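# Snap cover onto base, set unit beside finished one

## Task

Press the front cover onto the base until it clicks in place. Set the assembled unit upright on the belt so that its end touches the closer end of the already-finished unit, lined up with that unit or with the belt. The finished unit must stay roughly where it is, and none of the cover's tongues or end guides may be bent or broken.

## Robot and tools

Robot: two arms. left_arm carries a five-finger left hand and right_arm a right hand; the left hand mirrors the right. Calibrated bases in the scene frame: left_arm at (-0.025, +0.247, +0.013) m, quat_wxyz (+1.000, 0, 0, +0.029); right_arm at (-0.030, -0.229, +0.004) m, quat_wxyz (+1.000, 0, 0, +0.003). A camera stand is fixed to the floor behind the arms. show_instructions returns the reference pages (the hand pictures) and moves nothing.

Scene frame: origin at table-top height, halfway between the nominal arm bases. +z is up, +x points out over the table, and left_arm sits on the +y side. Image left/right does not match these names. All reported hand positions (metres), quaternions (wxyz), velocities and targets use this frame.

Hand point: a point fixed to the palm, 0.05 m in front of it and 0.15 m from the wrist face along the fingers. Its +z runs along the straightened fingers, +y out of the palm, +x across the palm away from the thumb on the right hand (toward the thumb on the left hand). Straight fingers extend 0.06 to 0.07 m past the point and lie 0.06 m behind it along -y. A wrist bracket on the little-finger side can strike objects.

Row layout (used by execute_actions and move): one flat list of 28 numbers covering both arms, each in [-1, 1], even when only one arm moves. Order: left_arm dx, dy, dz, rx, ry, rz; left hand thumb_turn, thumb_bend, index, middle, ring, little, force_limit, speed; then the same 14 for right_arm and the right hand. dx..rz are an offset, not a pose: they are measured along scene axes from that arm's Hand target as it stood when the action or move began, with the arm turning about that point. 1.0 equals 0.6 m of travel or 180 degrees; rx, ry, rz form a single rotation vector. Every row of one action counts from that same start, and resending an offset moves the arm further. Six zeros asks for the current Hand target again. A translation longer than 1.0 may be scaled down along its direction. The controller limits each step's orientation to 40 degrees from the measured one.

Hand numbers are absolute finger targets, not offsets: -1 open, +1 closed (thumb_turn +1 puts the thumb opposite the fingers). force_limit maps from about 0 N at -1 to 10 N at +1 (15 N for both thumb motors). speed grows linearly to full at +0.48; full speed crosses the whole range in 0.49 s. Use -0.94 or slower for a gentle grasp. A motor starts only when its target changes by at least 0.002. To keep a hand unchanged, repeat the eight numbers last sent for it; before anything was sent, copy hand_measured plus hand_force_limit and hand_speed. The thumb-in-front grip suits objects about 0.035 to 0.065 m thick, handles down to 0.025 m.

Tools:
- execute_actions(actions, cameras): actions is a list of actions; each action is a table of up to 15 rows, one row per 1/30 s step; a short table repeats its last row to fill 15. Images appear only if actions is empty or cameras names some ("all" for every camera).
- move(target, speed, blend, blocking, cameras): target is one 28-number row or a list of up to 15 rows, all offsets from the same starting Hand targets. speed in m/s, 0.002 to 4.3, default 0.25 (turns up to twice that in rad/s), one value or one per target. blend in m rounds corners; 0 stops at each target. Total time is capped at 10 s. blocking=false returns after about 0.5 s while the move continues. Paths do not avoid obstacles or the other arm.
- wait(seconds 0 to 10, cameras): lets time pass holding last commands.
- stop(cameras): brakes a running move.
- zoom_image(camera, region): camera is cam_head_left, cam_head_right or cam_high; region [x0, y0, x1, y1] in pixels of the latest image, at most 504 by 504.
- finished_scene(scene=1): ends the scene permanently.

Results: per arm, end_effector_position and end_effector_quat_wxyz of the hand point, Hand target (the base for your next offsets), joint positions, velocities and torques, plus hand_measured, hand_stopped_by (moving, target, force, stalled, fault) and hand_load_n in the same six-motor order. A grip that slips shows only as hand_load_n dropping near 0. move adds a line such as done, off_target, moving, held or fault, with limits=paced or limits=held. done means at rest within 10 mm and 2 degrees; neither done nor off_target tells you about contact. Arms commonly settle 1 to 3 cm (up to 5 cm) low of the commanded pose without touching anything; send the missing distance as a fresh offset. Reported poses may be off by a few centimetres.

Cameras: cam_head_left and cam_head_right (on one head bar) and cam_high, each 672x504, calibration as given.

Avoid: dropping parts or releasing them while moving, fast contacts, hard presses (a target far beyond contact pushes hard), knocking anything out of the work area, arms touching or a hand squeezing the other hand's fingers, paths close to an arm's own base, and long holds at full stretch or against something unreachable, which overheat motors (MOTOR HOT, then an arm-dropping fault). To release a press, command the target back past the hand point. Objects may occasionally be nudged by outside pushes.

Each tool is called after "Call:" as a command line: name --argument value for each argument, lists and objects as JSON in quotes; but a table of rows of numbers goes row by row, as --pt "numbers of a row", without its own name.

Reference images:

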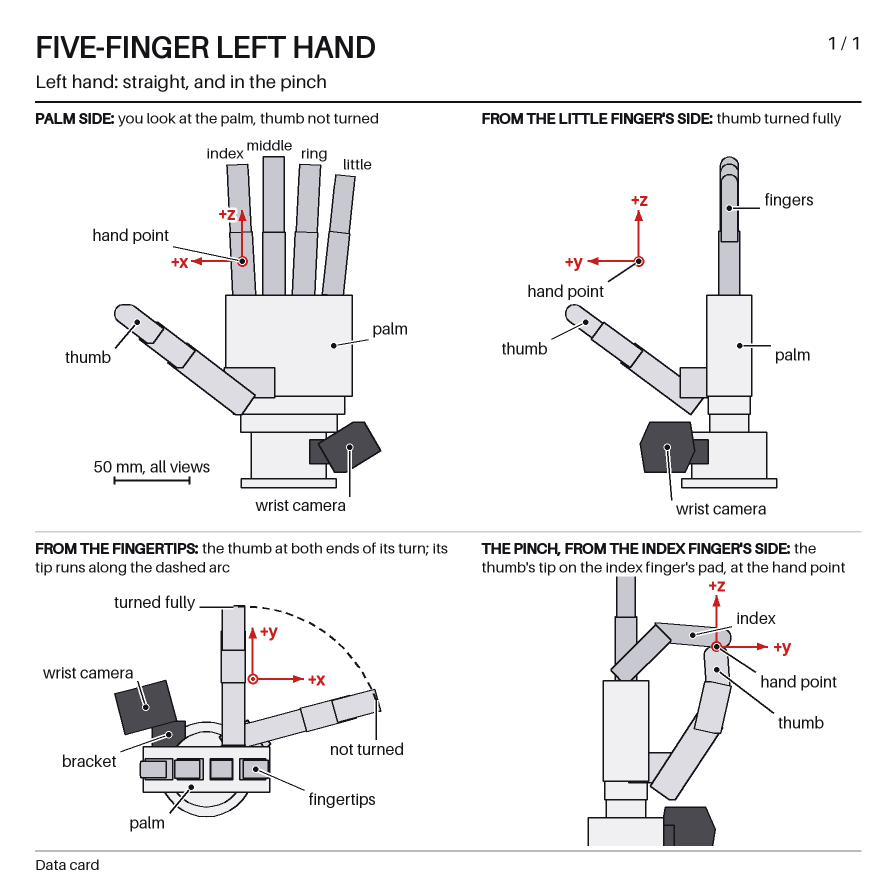

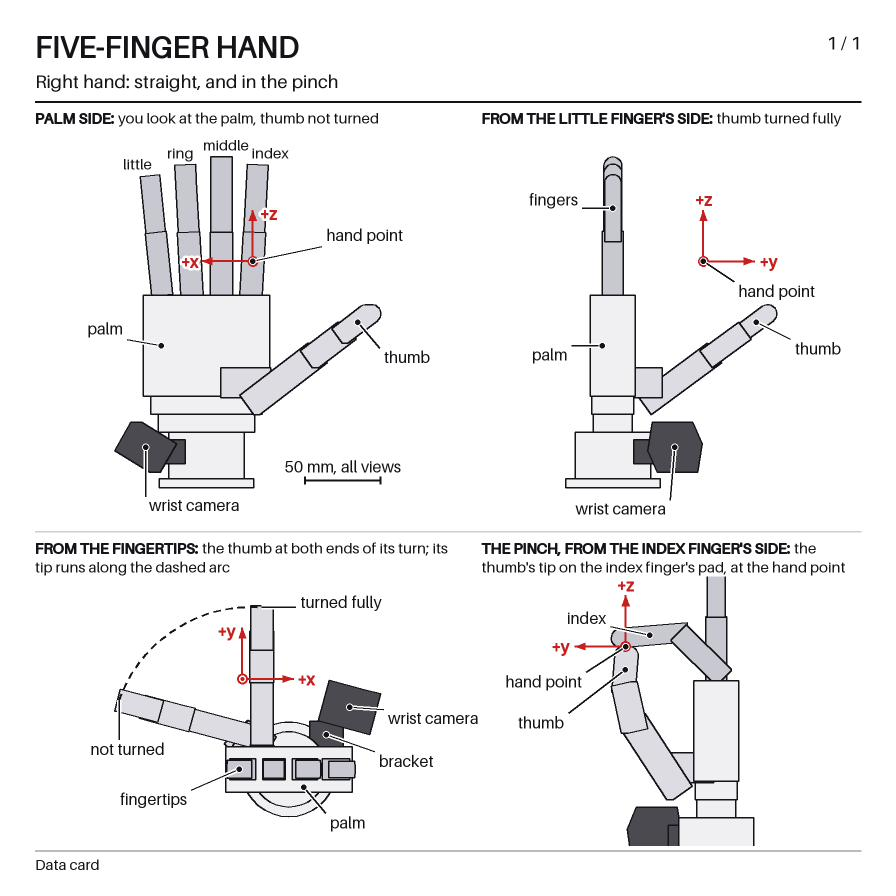

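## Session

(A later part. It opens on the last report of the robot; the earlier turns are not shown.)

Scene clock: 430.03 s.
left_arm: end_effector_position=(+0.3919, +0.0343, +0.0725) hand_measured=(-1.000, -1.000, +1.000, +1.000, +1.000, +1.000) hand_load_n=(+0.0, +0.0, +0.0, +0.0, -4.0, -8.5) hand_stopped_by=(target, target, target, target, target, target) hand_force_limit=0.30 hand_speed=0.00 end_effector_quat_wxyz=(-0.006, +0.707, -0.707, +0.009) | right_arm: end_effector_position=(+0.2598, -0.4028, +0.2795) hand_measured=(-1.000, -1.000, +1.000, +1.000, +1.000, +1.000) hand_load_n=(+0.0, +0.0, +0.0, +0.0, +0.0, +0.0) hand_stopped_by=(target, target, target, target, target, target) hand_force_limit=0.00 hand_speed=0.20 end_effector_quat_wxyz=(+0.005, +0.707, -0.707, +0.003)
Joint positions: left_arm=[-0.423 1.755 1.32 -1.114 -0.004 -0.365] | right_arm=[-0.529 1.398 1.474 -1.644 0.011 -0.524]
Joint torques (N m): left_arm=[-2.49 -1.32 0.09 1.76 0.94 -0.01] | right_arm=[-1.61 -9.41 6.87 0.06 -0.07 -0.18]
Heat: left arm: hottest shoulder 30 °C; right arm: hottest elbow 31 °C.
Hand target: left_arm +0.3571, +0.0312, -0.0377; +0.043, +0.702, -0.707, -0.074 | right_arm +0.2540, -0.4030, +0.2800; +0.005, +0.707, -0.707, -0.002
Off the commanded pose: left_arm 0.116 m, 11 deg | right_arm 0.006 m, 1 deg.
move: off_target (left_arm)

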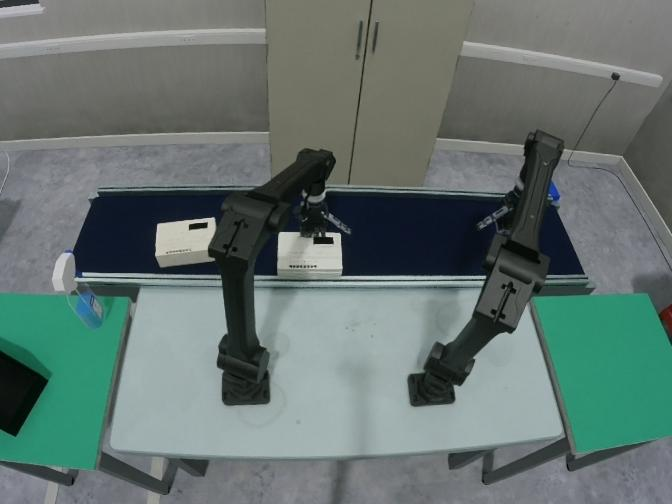

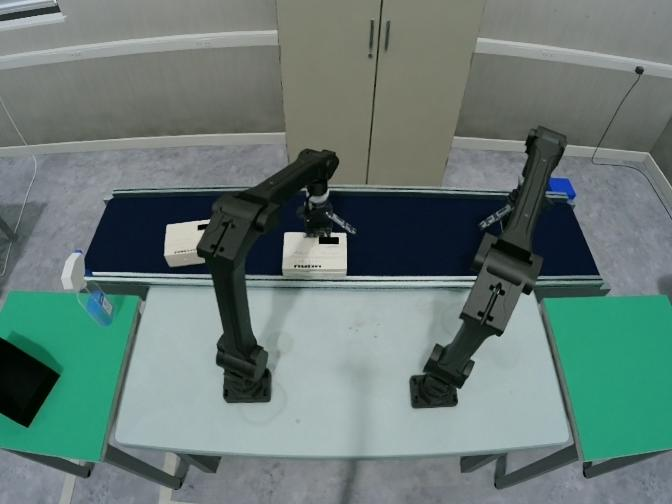

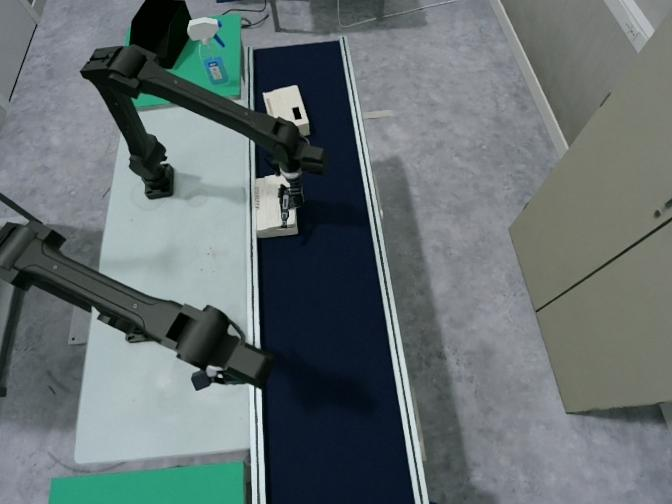

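Call:
move --pt "0.02 0 0.08 0 -0.01 0 -1 -1 1 1 1 1 0.3 0 0 0 0 0 0 0 -1 -1 1 1 1 1 0 0.2" --pt "0.045 0 0.19 0 -0.027 0 -1 -1 1 1 1 1 0.3 0 0 0 0 0 0 0 -1 -1 1 1 1 1 0 0.2" --pt "0.06 0 0.35 0 -0.032 0 -1 -1 1 1 1 1 0.3 0 0 0 0 0 0 0 -1 -1 1 1 1 1 0 0.2" --speed '[0.08, 0.08, 0.2]' --cameras '["all"]'

Call:
zoom_image --camera "cam_high" --region '[284, 218, 302, 236]'

Call:
zoom_image --camera "cam_high" --region '[250, 170, 310, 245]'

Call:
zoom_image --camera "cam_head_right" --region '[275, 215, 355, 285]'

Scene clock: 434.77 s.
left_arm: end_effector_position=(+0.3805, +0.0382, +0.1620) hand_measured=(-1.000, -1.000, +1.000, +1.000, +1.000, +1.000) hand_load_n=(+0.0, +0.0, +0.0, +0.0, +0.0, +0.0) hand_stopped_by=(target, target, target, target, target, target) hand_force_limit=0.30 hand_speed=0.00 end_effector_quat_wxyz=(+0.015, +0.704, -0.708, -0.051) | right_arm: end_effector_position=(+0.2598, -0.4028, +0.2795) hand_measured=(-1.000, -1.000, +1.000, +1.000, +1.000, +1.000) hand_load_n=(+0.0, +0.0, +0.0, +0.0, +0.0, +0.0) hand_stopped_by=(target, target, target, target, target, target) hand_force_limit=0.00 hand_speed=0.20 end_effector_quat_wxyz=(+0.005, +0.707, -0.707, +0.003)
Joint positions: left_arm=[-0.428 1.742 1.53 -1.465 -0.014 -0.366] | right_arm=[-0.529 1.398 1.474 -1.644 0.011 -0.524]
Joint torques (N m): left_arm=[-1.55 -13.27 9.62 -0.61 -0.15 0.06] | right_arm=[-1.67 -9.41 6.87 0.06 -0.07 -0.18]
Heat: left arm: hottest shoulder 30 °C; right arm: hottest elbow 31 °C.
Hand target: left_arm +0.3931, +0.0312, +0.1721; +0.007, +0.705, -0.708, -0.039 | right_arm +0.2540, -0.4030, +0.2800; +0.005, +0.707, -0.707, -0.002
Off the commanded pose: left_arm 0.018 m, 2 deg | right_arm 0.006 m, 1 deg.
move: off_target (left_arm)

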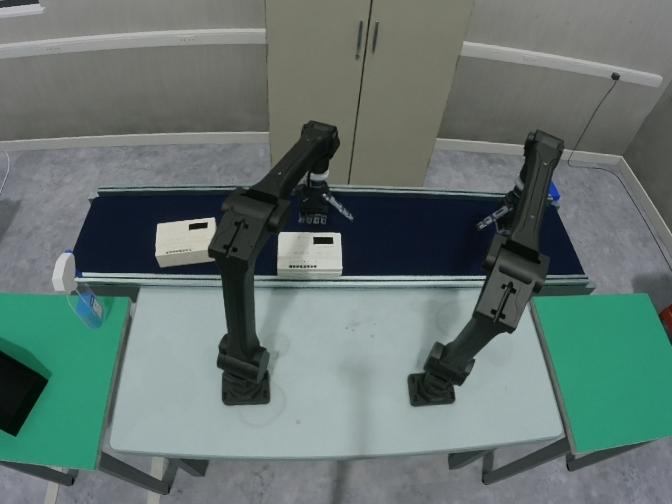

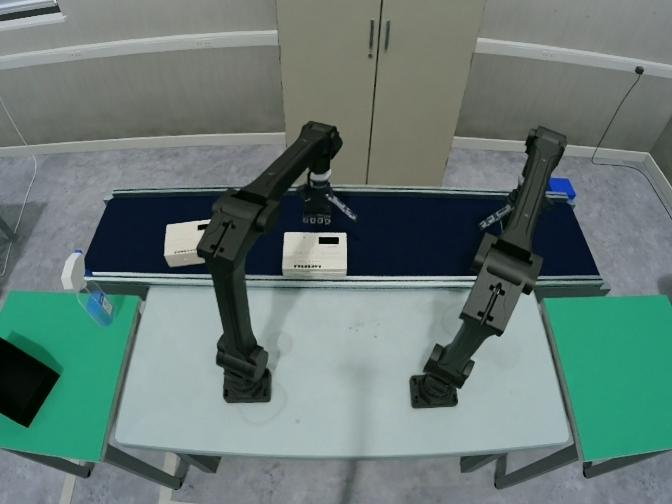

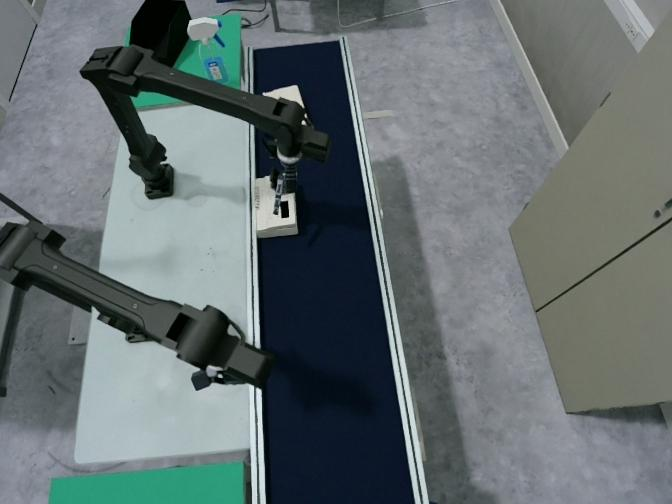

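Scaled by 28.000 from the camera's 672x504 image, which has a finer 960x720 frame.

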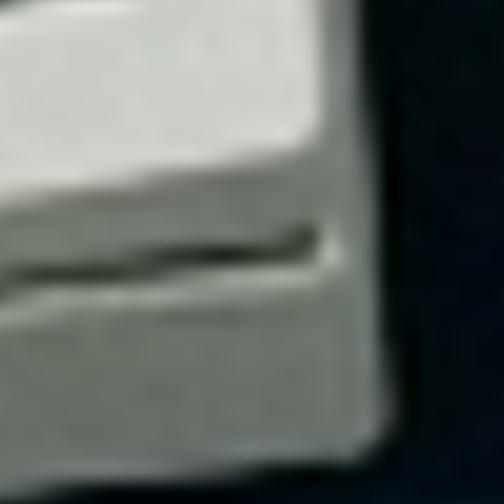

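Scaled by 6.720 from the camera's 672x504 image, which has a finer 960x720 frame.

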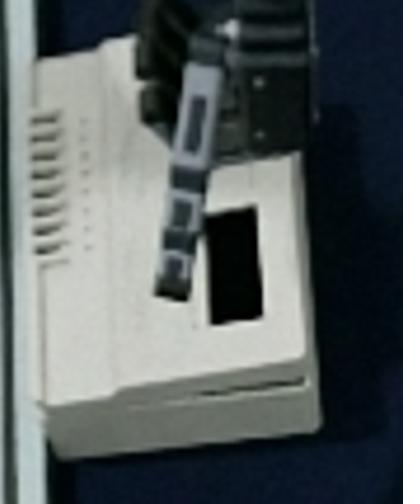

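Scaled by 6.300 from the camera's 672x504 image, which has a finer 960x720 frame.

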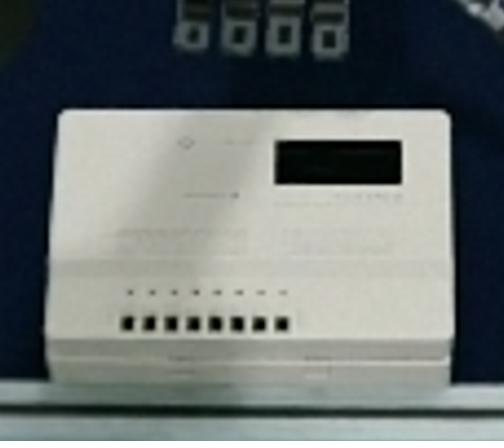

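Call:
zoom_image --camera "cam_head_left" --region '[150, 215, 222, 270]'

Call:
zoom_image --camera "cam_head_left" --region '[272, 228, 348, 282]'

Scaled by 7.000 from the camera's 672x504 image, which has a finer 960x720 frame.

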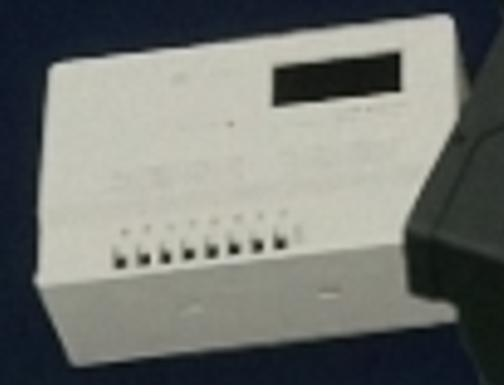

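Scaled by 6.632 from the camera's 672x504 image, which has a finer 960x720 frame.

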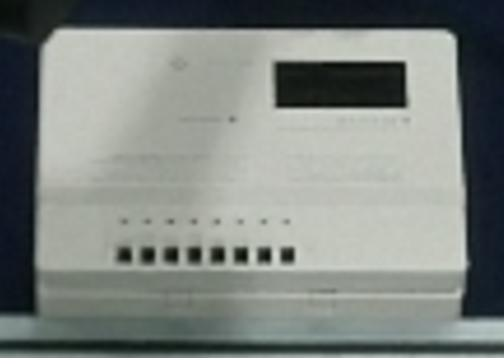

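Call:
move --target '[0.165, 0.005, 0.08, 0,-0.276,0, -1,-1,1,1,1,1,0.3,0, 0,0,0,0,0,0, -1,-1,1,1,1,1,0,0.2]' --speed 0.3 --cameras '["all"]'

Call:
zoom_image --camera "cam_high" --region '[240, 140, 340, 245]'

Scene clock: 444.33 s.
left_arm: end_effector_position=(+0.4956, +0.0368, +0.2208) hand_measured=(-1.000, -1.000, +1.000, +1.000, +1.000, +1.000) hand_load_n=(+0.0, -0.5, +0.0, +0.0, +0.0, +0.0) hand_stopped_by=(target, target, target, target, target, target) hand_force_limit=0.30 hand_speed=0.00 end_effector_quat_wxyz=(-0.288, +0.663, -0.641, +0.258) | right_arm: end_effector_position=(+0.2598, -0.4028, +0.2795) hand_measured=(-1.000, -1.000, +1.000, +1.000, +1.000, +1.000) hand_load_n=(+0.0, -0.5, +0.0, -0.5, +0.0, +0.0) hand_stopped_by=(target, target, target, target, target, target) hand_force_limit=0.00 hand_speed=0.20 end_effector_quat_wxyz=(+0.005, +0.707, -0.707, +0.003)
Joint positions: left_arm=[-0.476 1.436 1.248 -0.651 -0.341 -0.32] | right_arm=[-0.529 1.398 1.474 -1.644 0.011 -0.524]
Joint torques (N m): left_arm=[-1.73 -11.46 6.49 1.31 -0.36 0.22] | right_arm=[-1.55 -9.35 6.87 0.08 -0.07 -0.18]
Heat: left arm: hottest shoulder 30 °C; right arm: hottest elbow 31 °C.
Hand target: left_arm +0.4921, +0.0341, +0.2204; -0.291, +0.656, -0.646, +0.261 | right_arm +0.2540, -0.4030, +0.2800; +0.005, +0.707, -0.707, -0.002
Off the commanded pose: left_arm 0.004 m, 1 deg | right_arm 0.006 m, 1 deg.
move: done

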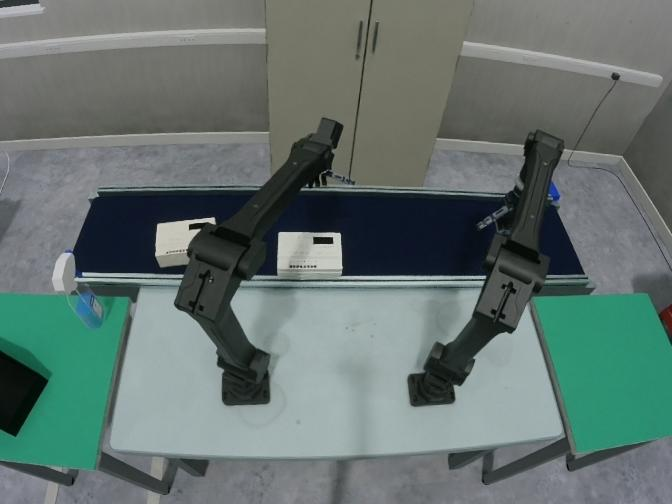

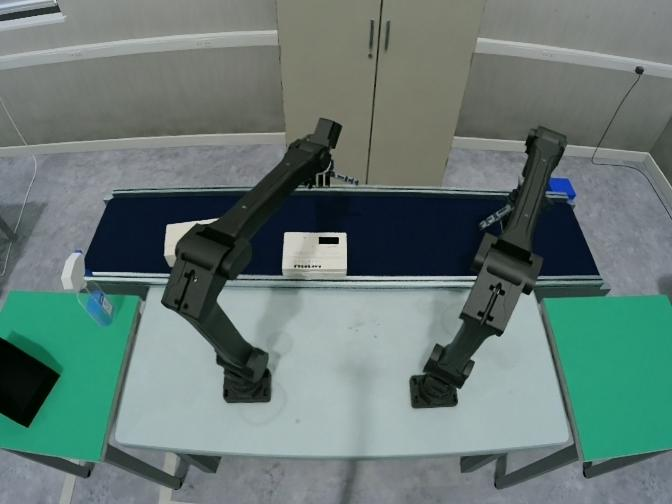

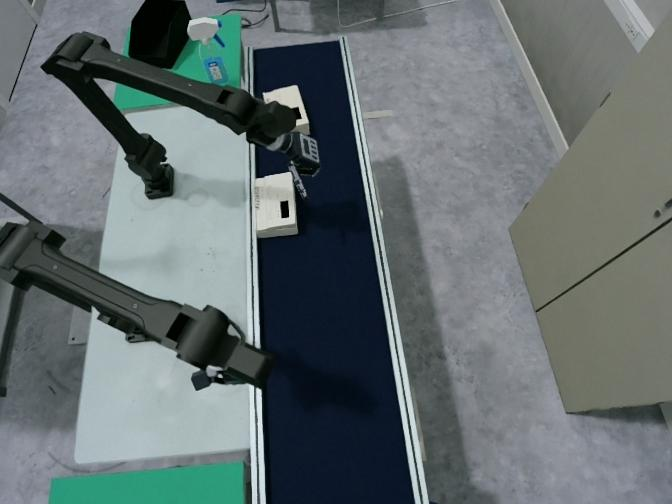

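Scaled by 4.800 from the camera's 672x504 image, which has a finer 960x720 frame.

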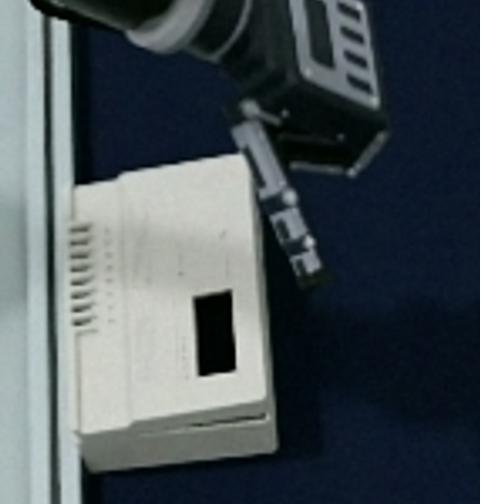

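Call:
zoom_image --camera "cam_high" --region '[284, 164, 304, 184]'

Call:
zoom_image --camera "cam_high" --region '[250, 218, 272, 240]'

Call:
zoom_image --camera "cam_high" --region '[250, 168, 272, 190]'

Call:
zoom_image --camera "cam_high" --region '[255, 80, 315, 140]'

Scaled by 25.200 from the camera's 672x504 image, which has a finer 960x720 frame.

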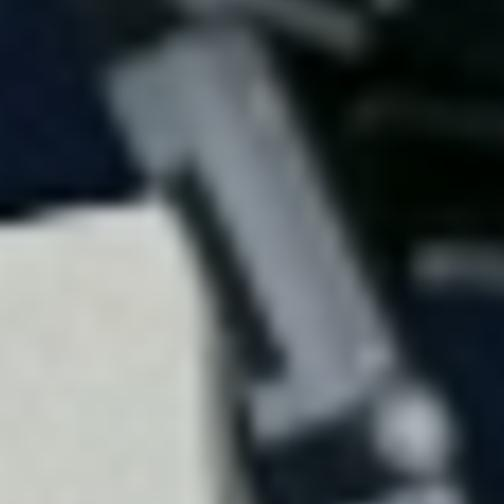

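Scaled by 22.909 from the camera's 672x504 image, which has a finer 960x720 frame.

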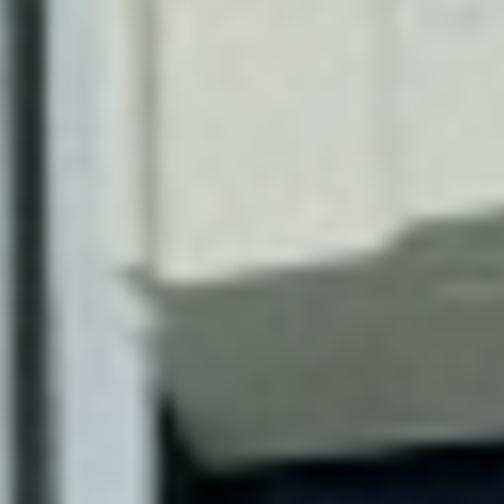

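Scaled by 22.909 from the camera's 672x504 image, which has a finer 960x720 frame.

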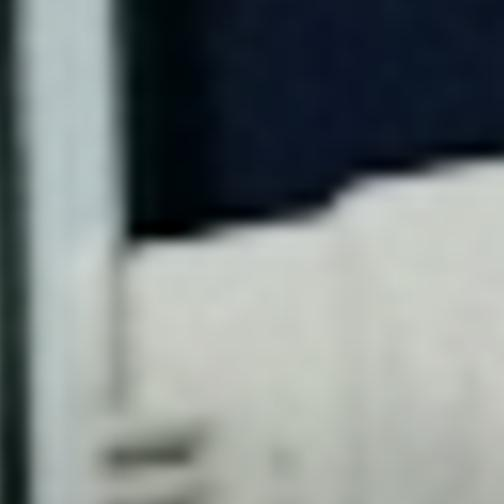

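Scaled by 8.400 from the camera's 672x504 image, which has a finer 960x720 frame.

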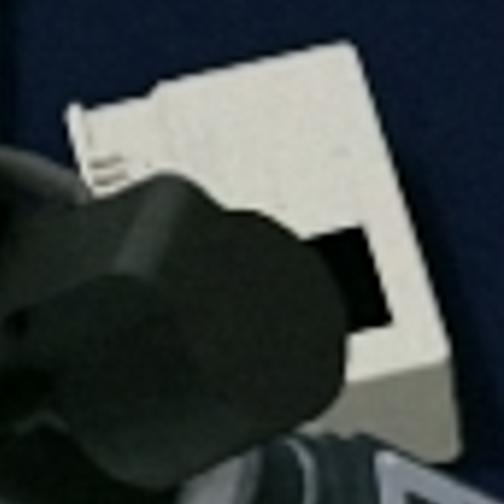

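Call:
zoom_image --camera "cam_high" --region '[260, 88, 280, 108]'

Call:
zoom_image --camera "cam_high" --region '[296, 118, 316, 138]'

Scaled by 25.200 from the camera's 672x504 image, which has a finer 960x720 frame.

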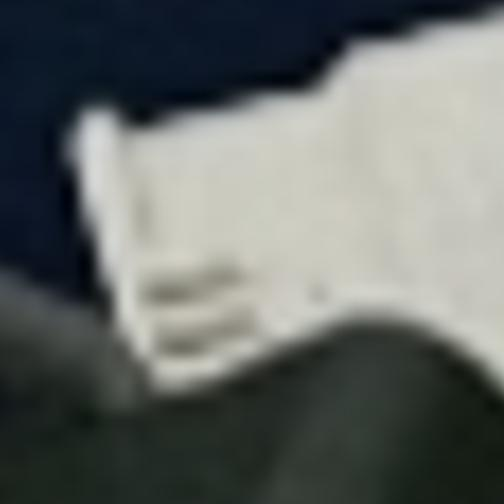

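Scaled by 25.200 from the camera's 672x504 image, which has a finer 960x720 frame.

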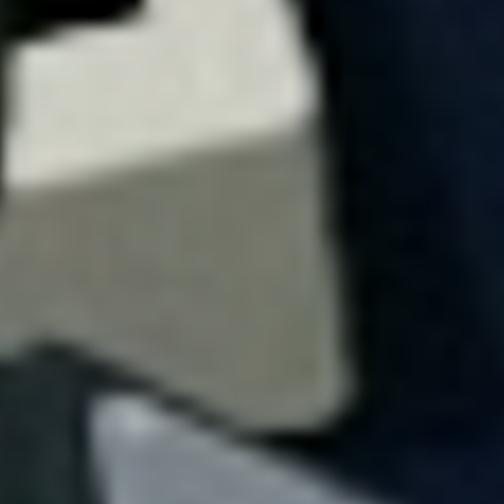

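Call:
move --target '[-0.02, 0.005, -0.19, 0,0,0, -1,-1,1,1,1,1,0.3,0, 0,0,0,0,0,0, -1,-1,1,1,1,1,0,0.2]' --speed 0.2 --cameras '["all"]'

Call:
zoom_image --camera "cam_high" --region '[250, 160, 330, 245]'

Call:
zoom_image --camera "cam_head_right" --region '[275, 195, 355, 285]'

Scene clock: 447.60 s.
left_arm: end_effector_position=(+0.4826, +0.0408, +0.1118) hand_measured=(-1.000, -1.000, +1.000, +1.000, +1.000, +1.000) hand_load_n=(+0.0, +0.0, +0.0, +0.0, +0.0, +0.0) hand_stopped_by=(target, target, target, target, target, target) hand_force_limit=0.30 hand_speed=0.00 end_effector_quat_wxyz=(-0.290, +0.661, -0.641, +0.262) | right_arm: end_effector_position=(+0.2598, -0.4028, +0.2795) hand_measured=(-1.000, -1.000, +1.000, +1.000, +1.000, +1.000) hand_load_n=(+0.0, +0.0, +0.0, +0.0, +0.0, +0.0) hand_stopped_by=(target, target, target, target, target, target) hand_force_limit=0.00 hand_speed=0.20 end_effector_quat_wxyz=(+0.005, +0.707, -0.707, +0.003)
Joint positions: left_arm=[-0.48 1.496 1.005 -0.339 -0.345 -0.319] | right_arm=[-0.529 1.398 1.474 -1.644 0.011 -0.524]
Joint torques (N m): left_arm=[-1.85 -10.4 6.13 1.33 -0.36 0.18] | right_arm=[-1.61 -9.47 6.89 0.06 -0.06 -0.18]
Heat: left arm: hottest shoulder 30 °C; right arm: hottest elbow 31 °C.
Hand target: left_arm +0.4800, +0.0373, +0.1062; -0.291, +0.656, -0.646, +0.261 | right_arm +0.2540, -0.4030, +0.2800; +0.005, +0.707, -0.707, -0.002
Off the commanded pose: left_arm 0.007 m, 1 deg | right_arm 0.006 m, 1 deg.
move: done

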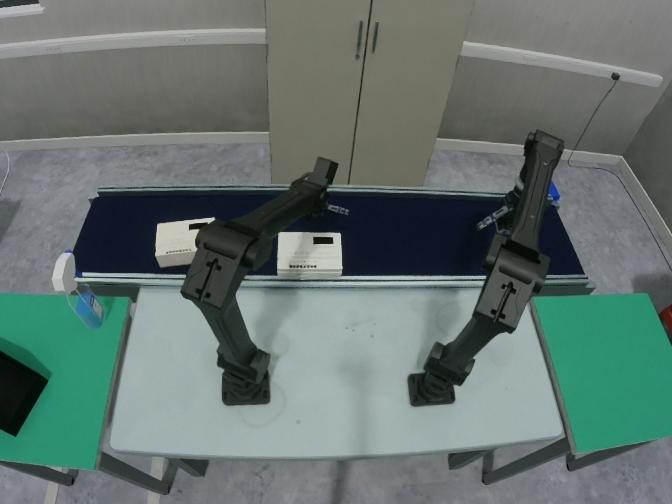

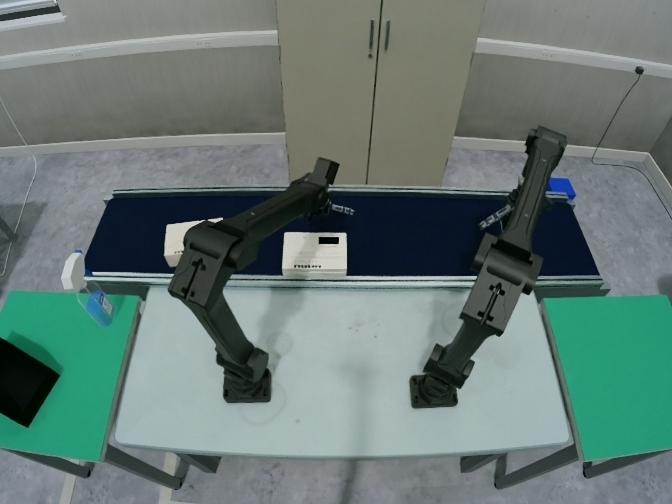

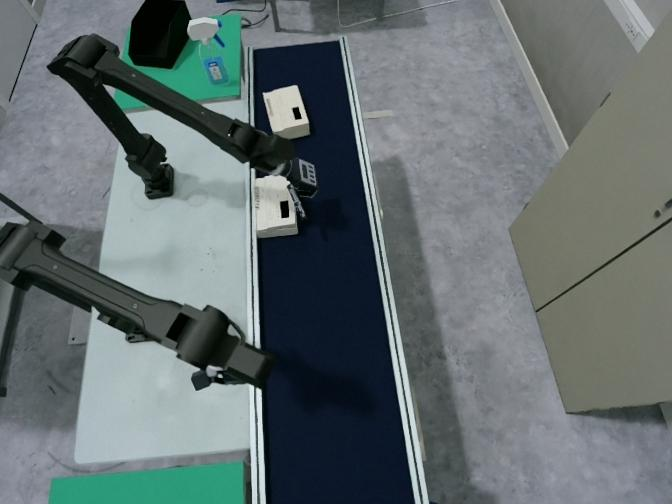

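Scaled by 5.929 from the camera's 672x504 image, which has a finer 960x720 frame.

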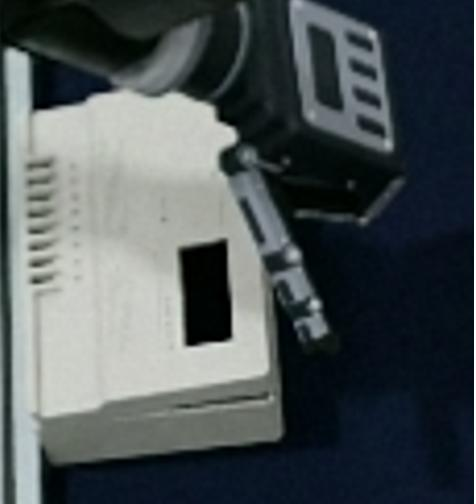

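Scaled by 5.600 from the camera's 672x504 image, which has a finer 960x720 frame.

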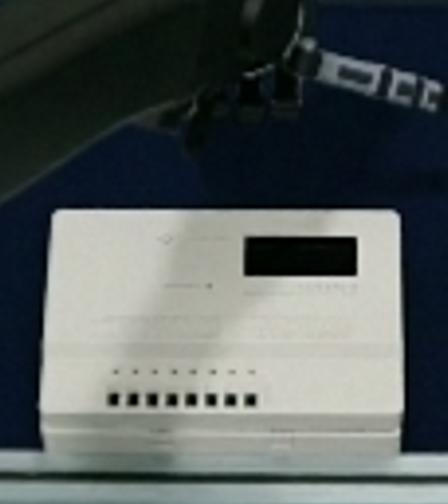

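Call:
move --pt "0.011 0 -0.011 0 0 0 -1 -1 1 1 1 1 0.3 0 0 0 0 0 0 0 -1 -1 1 1 1 1 0 0.2" --pt "-0.035 0 -0.0545 0 0 0 -1 -1 1 1 1 1 0.3 0 0 0 0 0 0 0 -1 -1 1 1 1 1 0 0.2" --speed '[0.2,0.1]' --blend 0.01 --cameras '["all"]'

Call:
zoom_image --camera "cam_high" --region '[250, 160, 330, 245]'

Call:
zoom_image --camera "cam_head_right" --region '[275, 195, 355, 285]'

Scene clock: 449.73 s.
left_arm: end_effector_position=(+0.4625, +0.0402, +0.0793) hand_measured=(-1.000, -1.000, +1.000, +1.000, +1.000, +1.000) hand_load_n=(+0.0, +0.0, +0.5, +0.0, +0.0, +0.0) hand_stopped_by=(target, target, target, target, target, target) hand_force_limit=0.30 hand_speed=0.00 end_effector_quat_wxyz=(-0.292, +0.655, -0.646, +0.260) | right_arm: end_effector_position=(+0.2598, -0.4028, +0.2795) hand_measured=(-1.000, -1.000, +1.000, +1.000, +1.000, +1.000) hand_load_n=(+0.0, +0.0, +0.0, +0.0, +0.0, +0.0) hand_stopped_by=(target, target, target, target, target, target) hand_force_limit=0.00 hand_speed=0.20 end_effector_quat_wxyz=(+0.005, +0.707, -0.707, +0.003)
Joint positions: left_arm=[-0.502 1.501 0.912 -0.245 -0.358 -0.319] | right_arm=[-0.529 1.398 1.474 -1.644 0.011 -0.524]
Joint torques (N m): left_arm=[-1.79 -9.99 5.57 1.39 -0.38 0.02] | right_arm=[-1.67 -9.41 6.87 0.05 -0.07 -0.18]
Heat: left arm: hottest shoulder 30 °C; right arm: hottest elbow 31 °C.
Hand target: left_arm +0.4591, +0.0373, +0.0736; -0.291, +0.656, -0.646, +0.261 | right_arm +0.2540, -0.4030, +0.2800; +0.005, +0.707, -0.707, -0.002
Off the commanded pose: left_arm 0.007 m, 0 deg | right_arm 0.006 m, 1 deg.
move: done; blend cut to 0.0047 m at target 1

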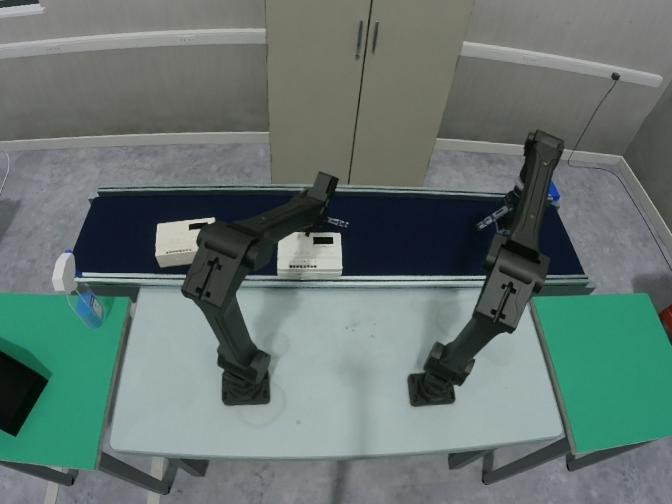

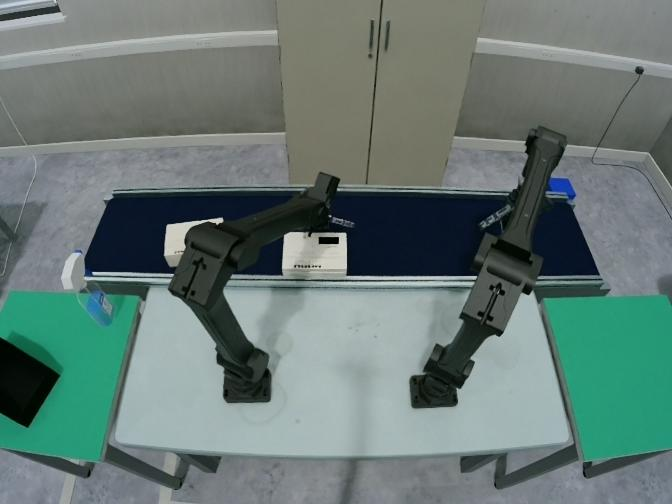

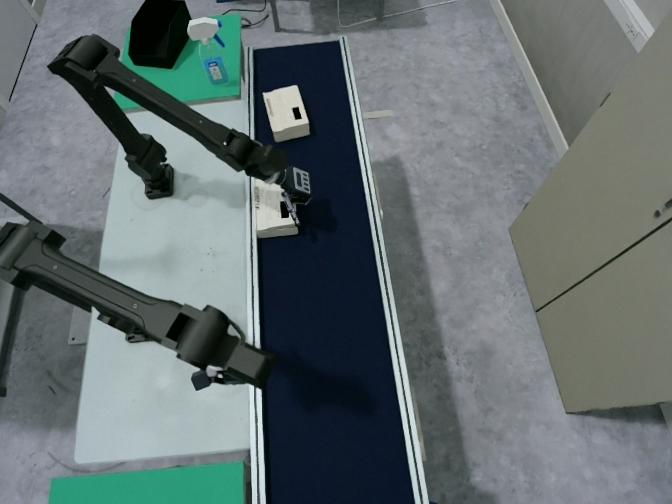

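Scaled by 5.929 from the camera's 672x504 image, which has a finer 960x720 frame.

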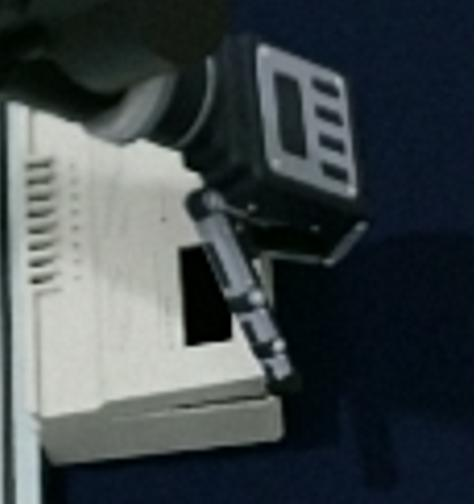

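Scaled by 5.600 from the camera's 672x504 image, which has a finer 960x720 frame.

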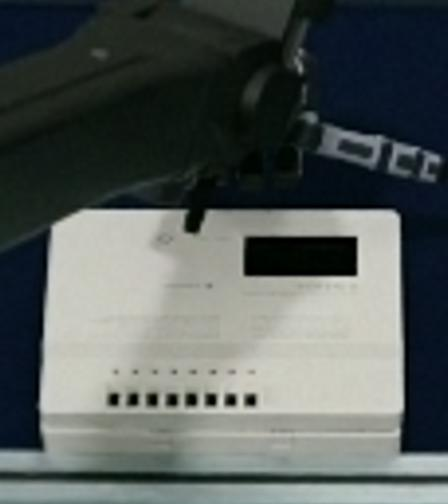

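Call:
move --target '[-0.018, 0, -0.018, 0,0,0, -1,-1,1,1,1,1,0.3,0, 0,0,0,0,0,0, -1,-1,1,1,1,1,0,0.2]' --speed 0.05 --cameras '["all"]'

Call:
zoom_image --camera "cam_head_right" --region '[275, 195, 355, 285]'

Scene clock: 451.13 s.
left_arm: end_effector_position=(+0.4519, +0.0407, +0.0663) hand_measured=(-1.000, -1.000, +1.000, +1.000, +1.000, +1.000) hand_load_n=(-0.5, +0.0, +0.0, +0.0, +0.0, -0.5) hand_stopped_by=(target, target, target, target, target, target) hand_force_limit=0.30 hand_speed=0.00 end_effector_quat_wxyz=(-0.292, +0.655, -0.647, +0.258) | right_arm: end_effector_position=(+0.2598, -0.4028, +0.2795) hand_measured=(-1.000, -1.000, +1.000, +1.000, +1.000, +1.000) hand_load_n=(+0.0, +0.0, +0.0, +0.0, +0.0, +0.0) hand_stopped_by=(target, target, target, target, target, target) hand_force_limit=0.00 hand_speed=0.20 end_effector_quat_wxyz=(+0.005, +0.707, -0.707, +0.003)
Joint positions: left_arm=[-0.512 1.501 0.873 -0.214 -0.366 -0.325] | right_arm=[-0.529 1.398 1.474 -1.644 0.011 -0.524]
Joint torques (N m): left_arm=[-1.79 -10.11 5.42 1.33 -0.38 -0.01] | right_arm=[-1.61 -9.47 6.87 0.09 -0.07 -0.18]
Heat: left arm: hottest shoulder 30 °C; right arm: hottest elbow 31 °C.
Hand target: left_arm +0.4482, +0.0372, +0.0627; -0.291, +0.656, -0.646, +0.261 | right_arm +0.2540, -0.4030, +0.2800; +0.005, +0.707, -0.707, -0.002
Off the commanded pose: left_arm 0.006 m, 0 deg | right_arm 0.006 m, 1 deg.
move: done

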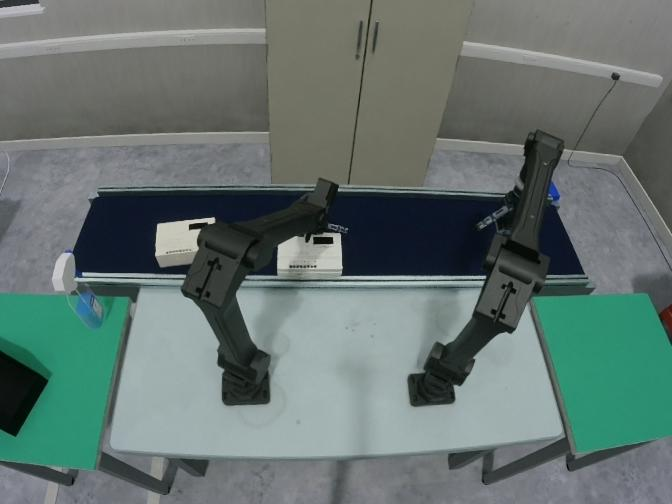

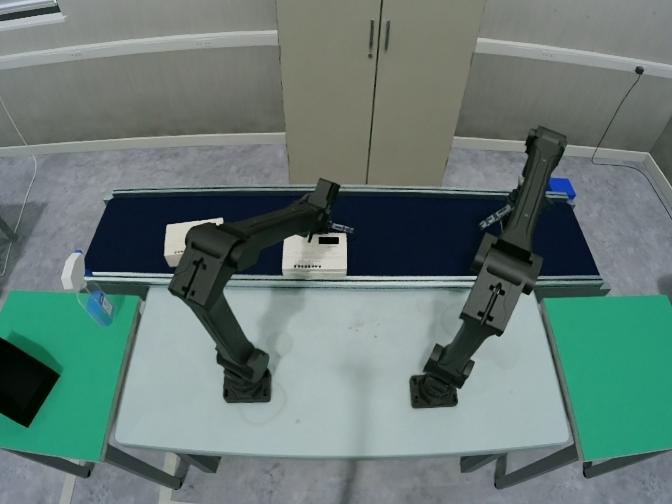

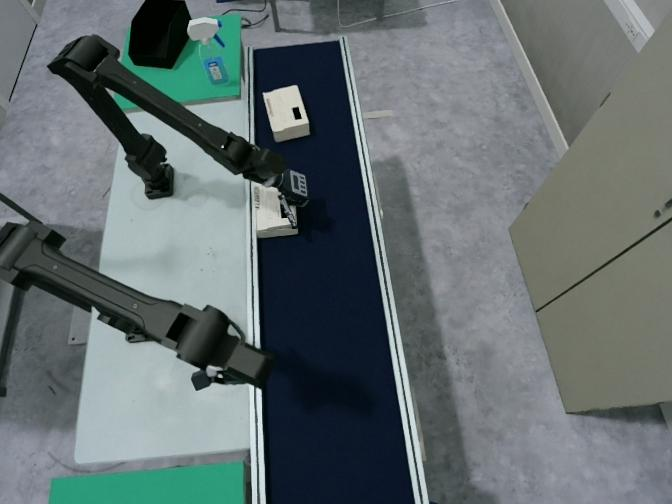

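Scaled by 5.600 from the camera's 672x504 image, which has a finer 960x720 frame.

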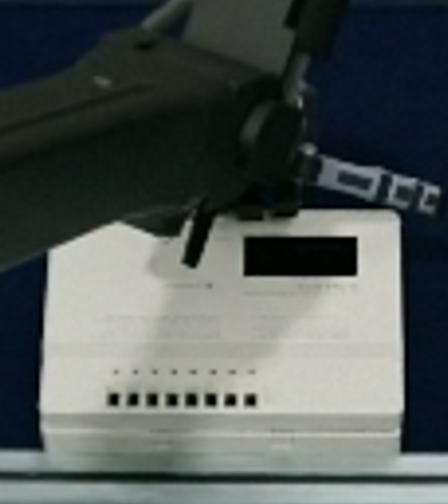

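Call:
move --target '[-0.02, 0, -0.02, 0,0,0, -1,-1,1,1,1,1,0.3,0, 0,0,0,0,0,0, -1,-1,1,1,1,1,0,0.2]' --speed 0.05 --cameras '["all"]'

Call:
zoom_image --camera "cam_head_right" --region '[275, 195, 355, 285]'

Call:
zoom_image --camera "cam_high" --region '[250, 160, 330, 245]'

Scene clock: 453.07 s.
left_arm: end_effector_position=(+0.4479, +0.0403, +0.0613) hand_measured=(-1.000, -1.000, +1.000, +1.000, +1.000, +1.000) hand_load_n=(+0.0, -0.5, -0.5, +0.0, +0.0, +0.0) hand_stopped_by=(target, target, target, target, target, target) hand_force_limit=0.30 hand_speed=0.00 end_effector_quat_wxyz=(-0.297, +0.657, -0.639, +0.267) | right_arm: end_effector_position=(+0.2598, -0.4028, +0.2795) hand_measured=(-1.000, -1.000, +1.000, +1.000, +1.000, +1.000) hand_load_n=(+0.0, +0.0, +0.0, +0.0, +0.0, +0.0) hand_stopped_by=(target, target, target, target, target, target) hand_force_limit=0.00 hand_speed=0.20 end_effector_quat_wxyz=(+0.005, +0.707, -0.707, +0.003)
Joint positions: left_arm=[-0.52 1.496 0.84 -0.167 -0.378 -0.34] | right_arm=[-0.529 1.398 1.474 -1.644 0.011 -0.524]
Joint torques (N m): left_arm=[-2.26 -9.82 4.63 0.96 -0.22 0.02] | right_arm=[-1.61 -9.41 6.89 0.08 -0.06 -0.18]
Heat: left arm: hottest shoulder 30 °C; right arm: hottest elbow 31 °C.
Hand target: left_arm +0.4362, +0.0372, +0.0506; -0.291, +0.656, -0.646, +0.261 | right_arm +0.2540, -0.4030, +0.2800; +0.005, +0.707, -0.707, -0.002
Off the commanded pose: left_arm 0.016 m, 1 deg | right_arm 0.006 m, 1 deg.
move: off_target (left_arm)

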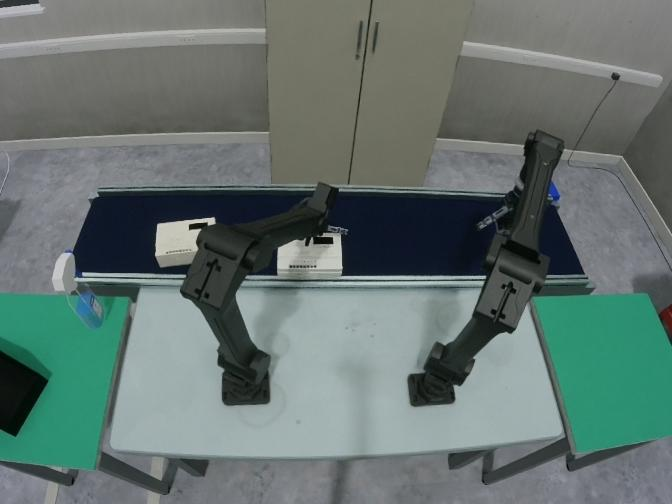

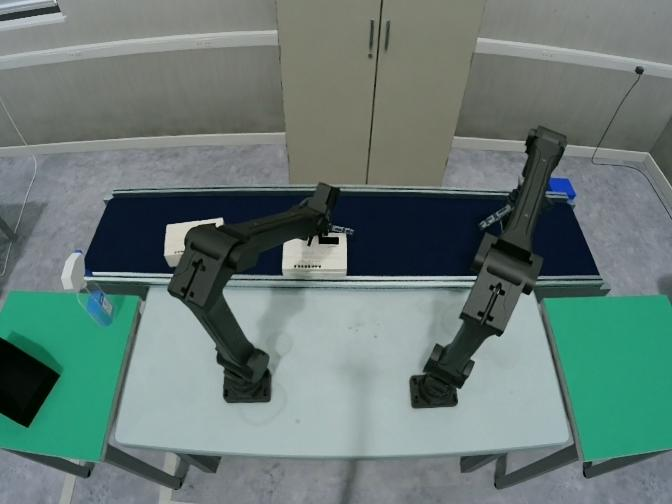

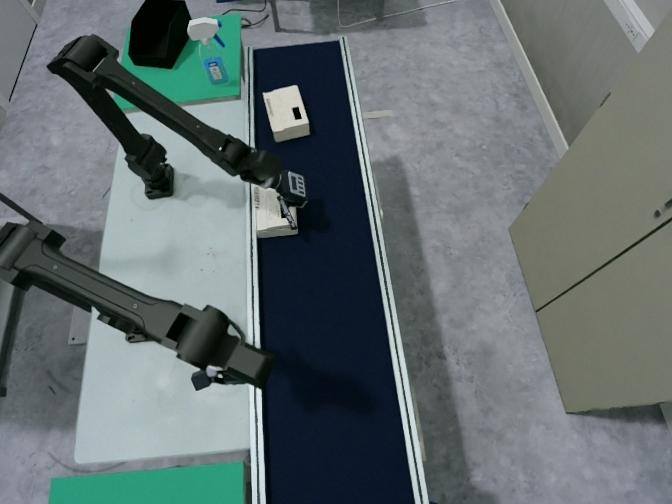

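Scaled by 5.600 from the camera's 672x504 image, which has a finer 960x720 frame.

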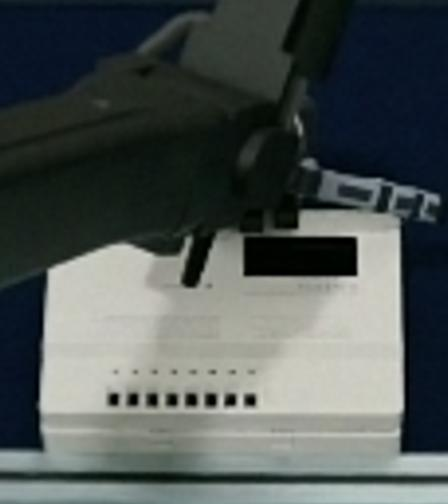

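Scaled by 5.929 from the camera's 672x504 image, which has a finer 960x720 frame.

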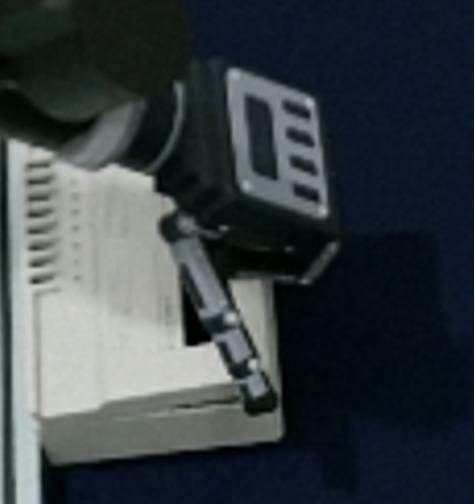

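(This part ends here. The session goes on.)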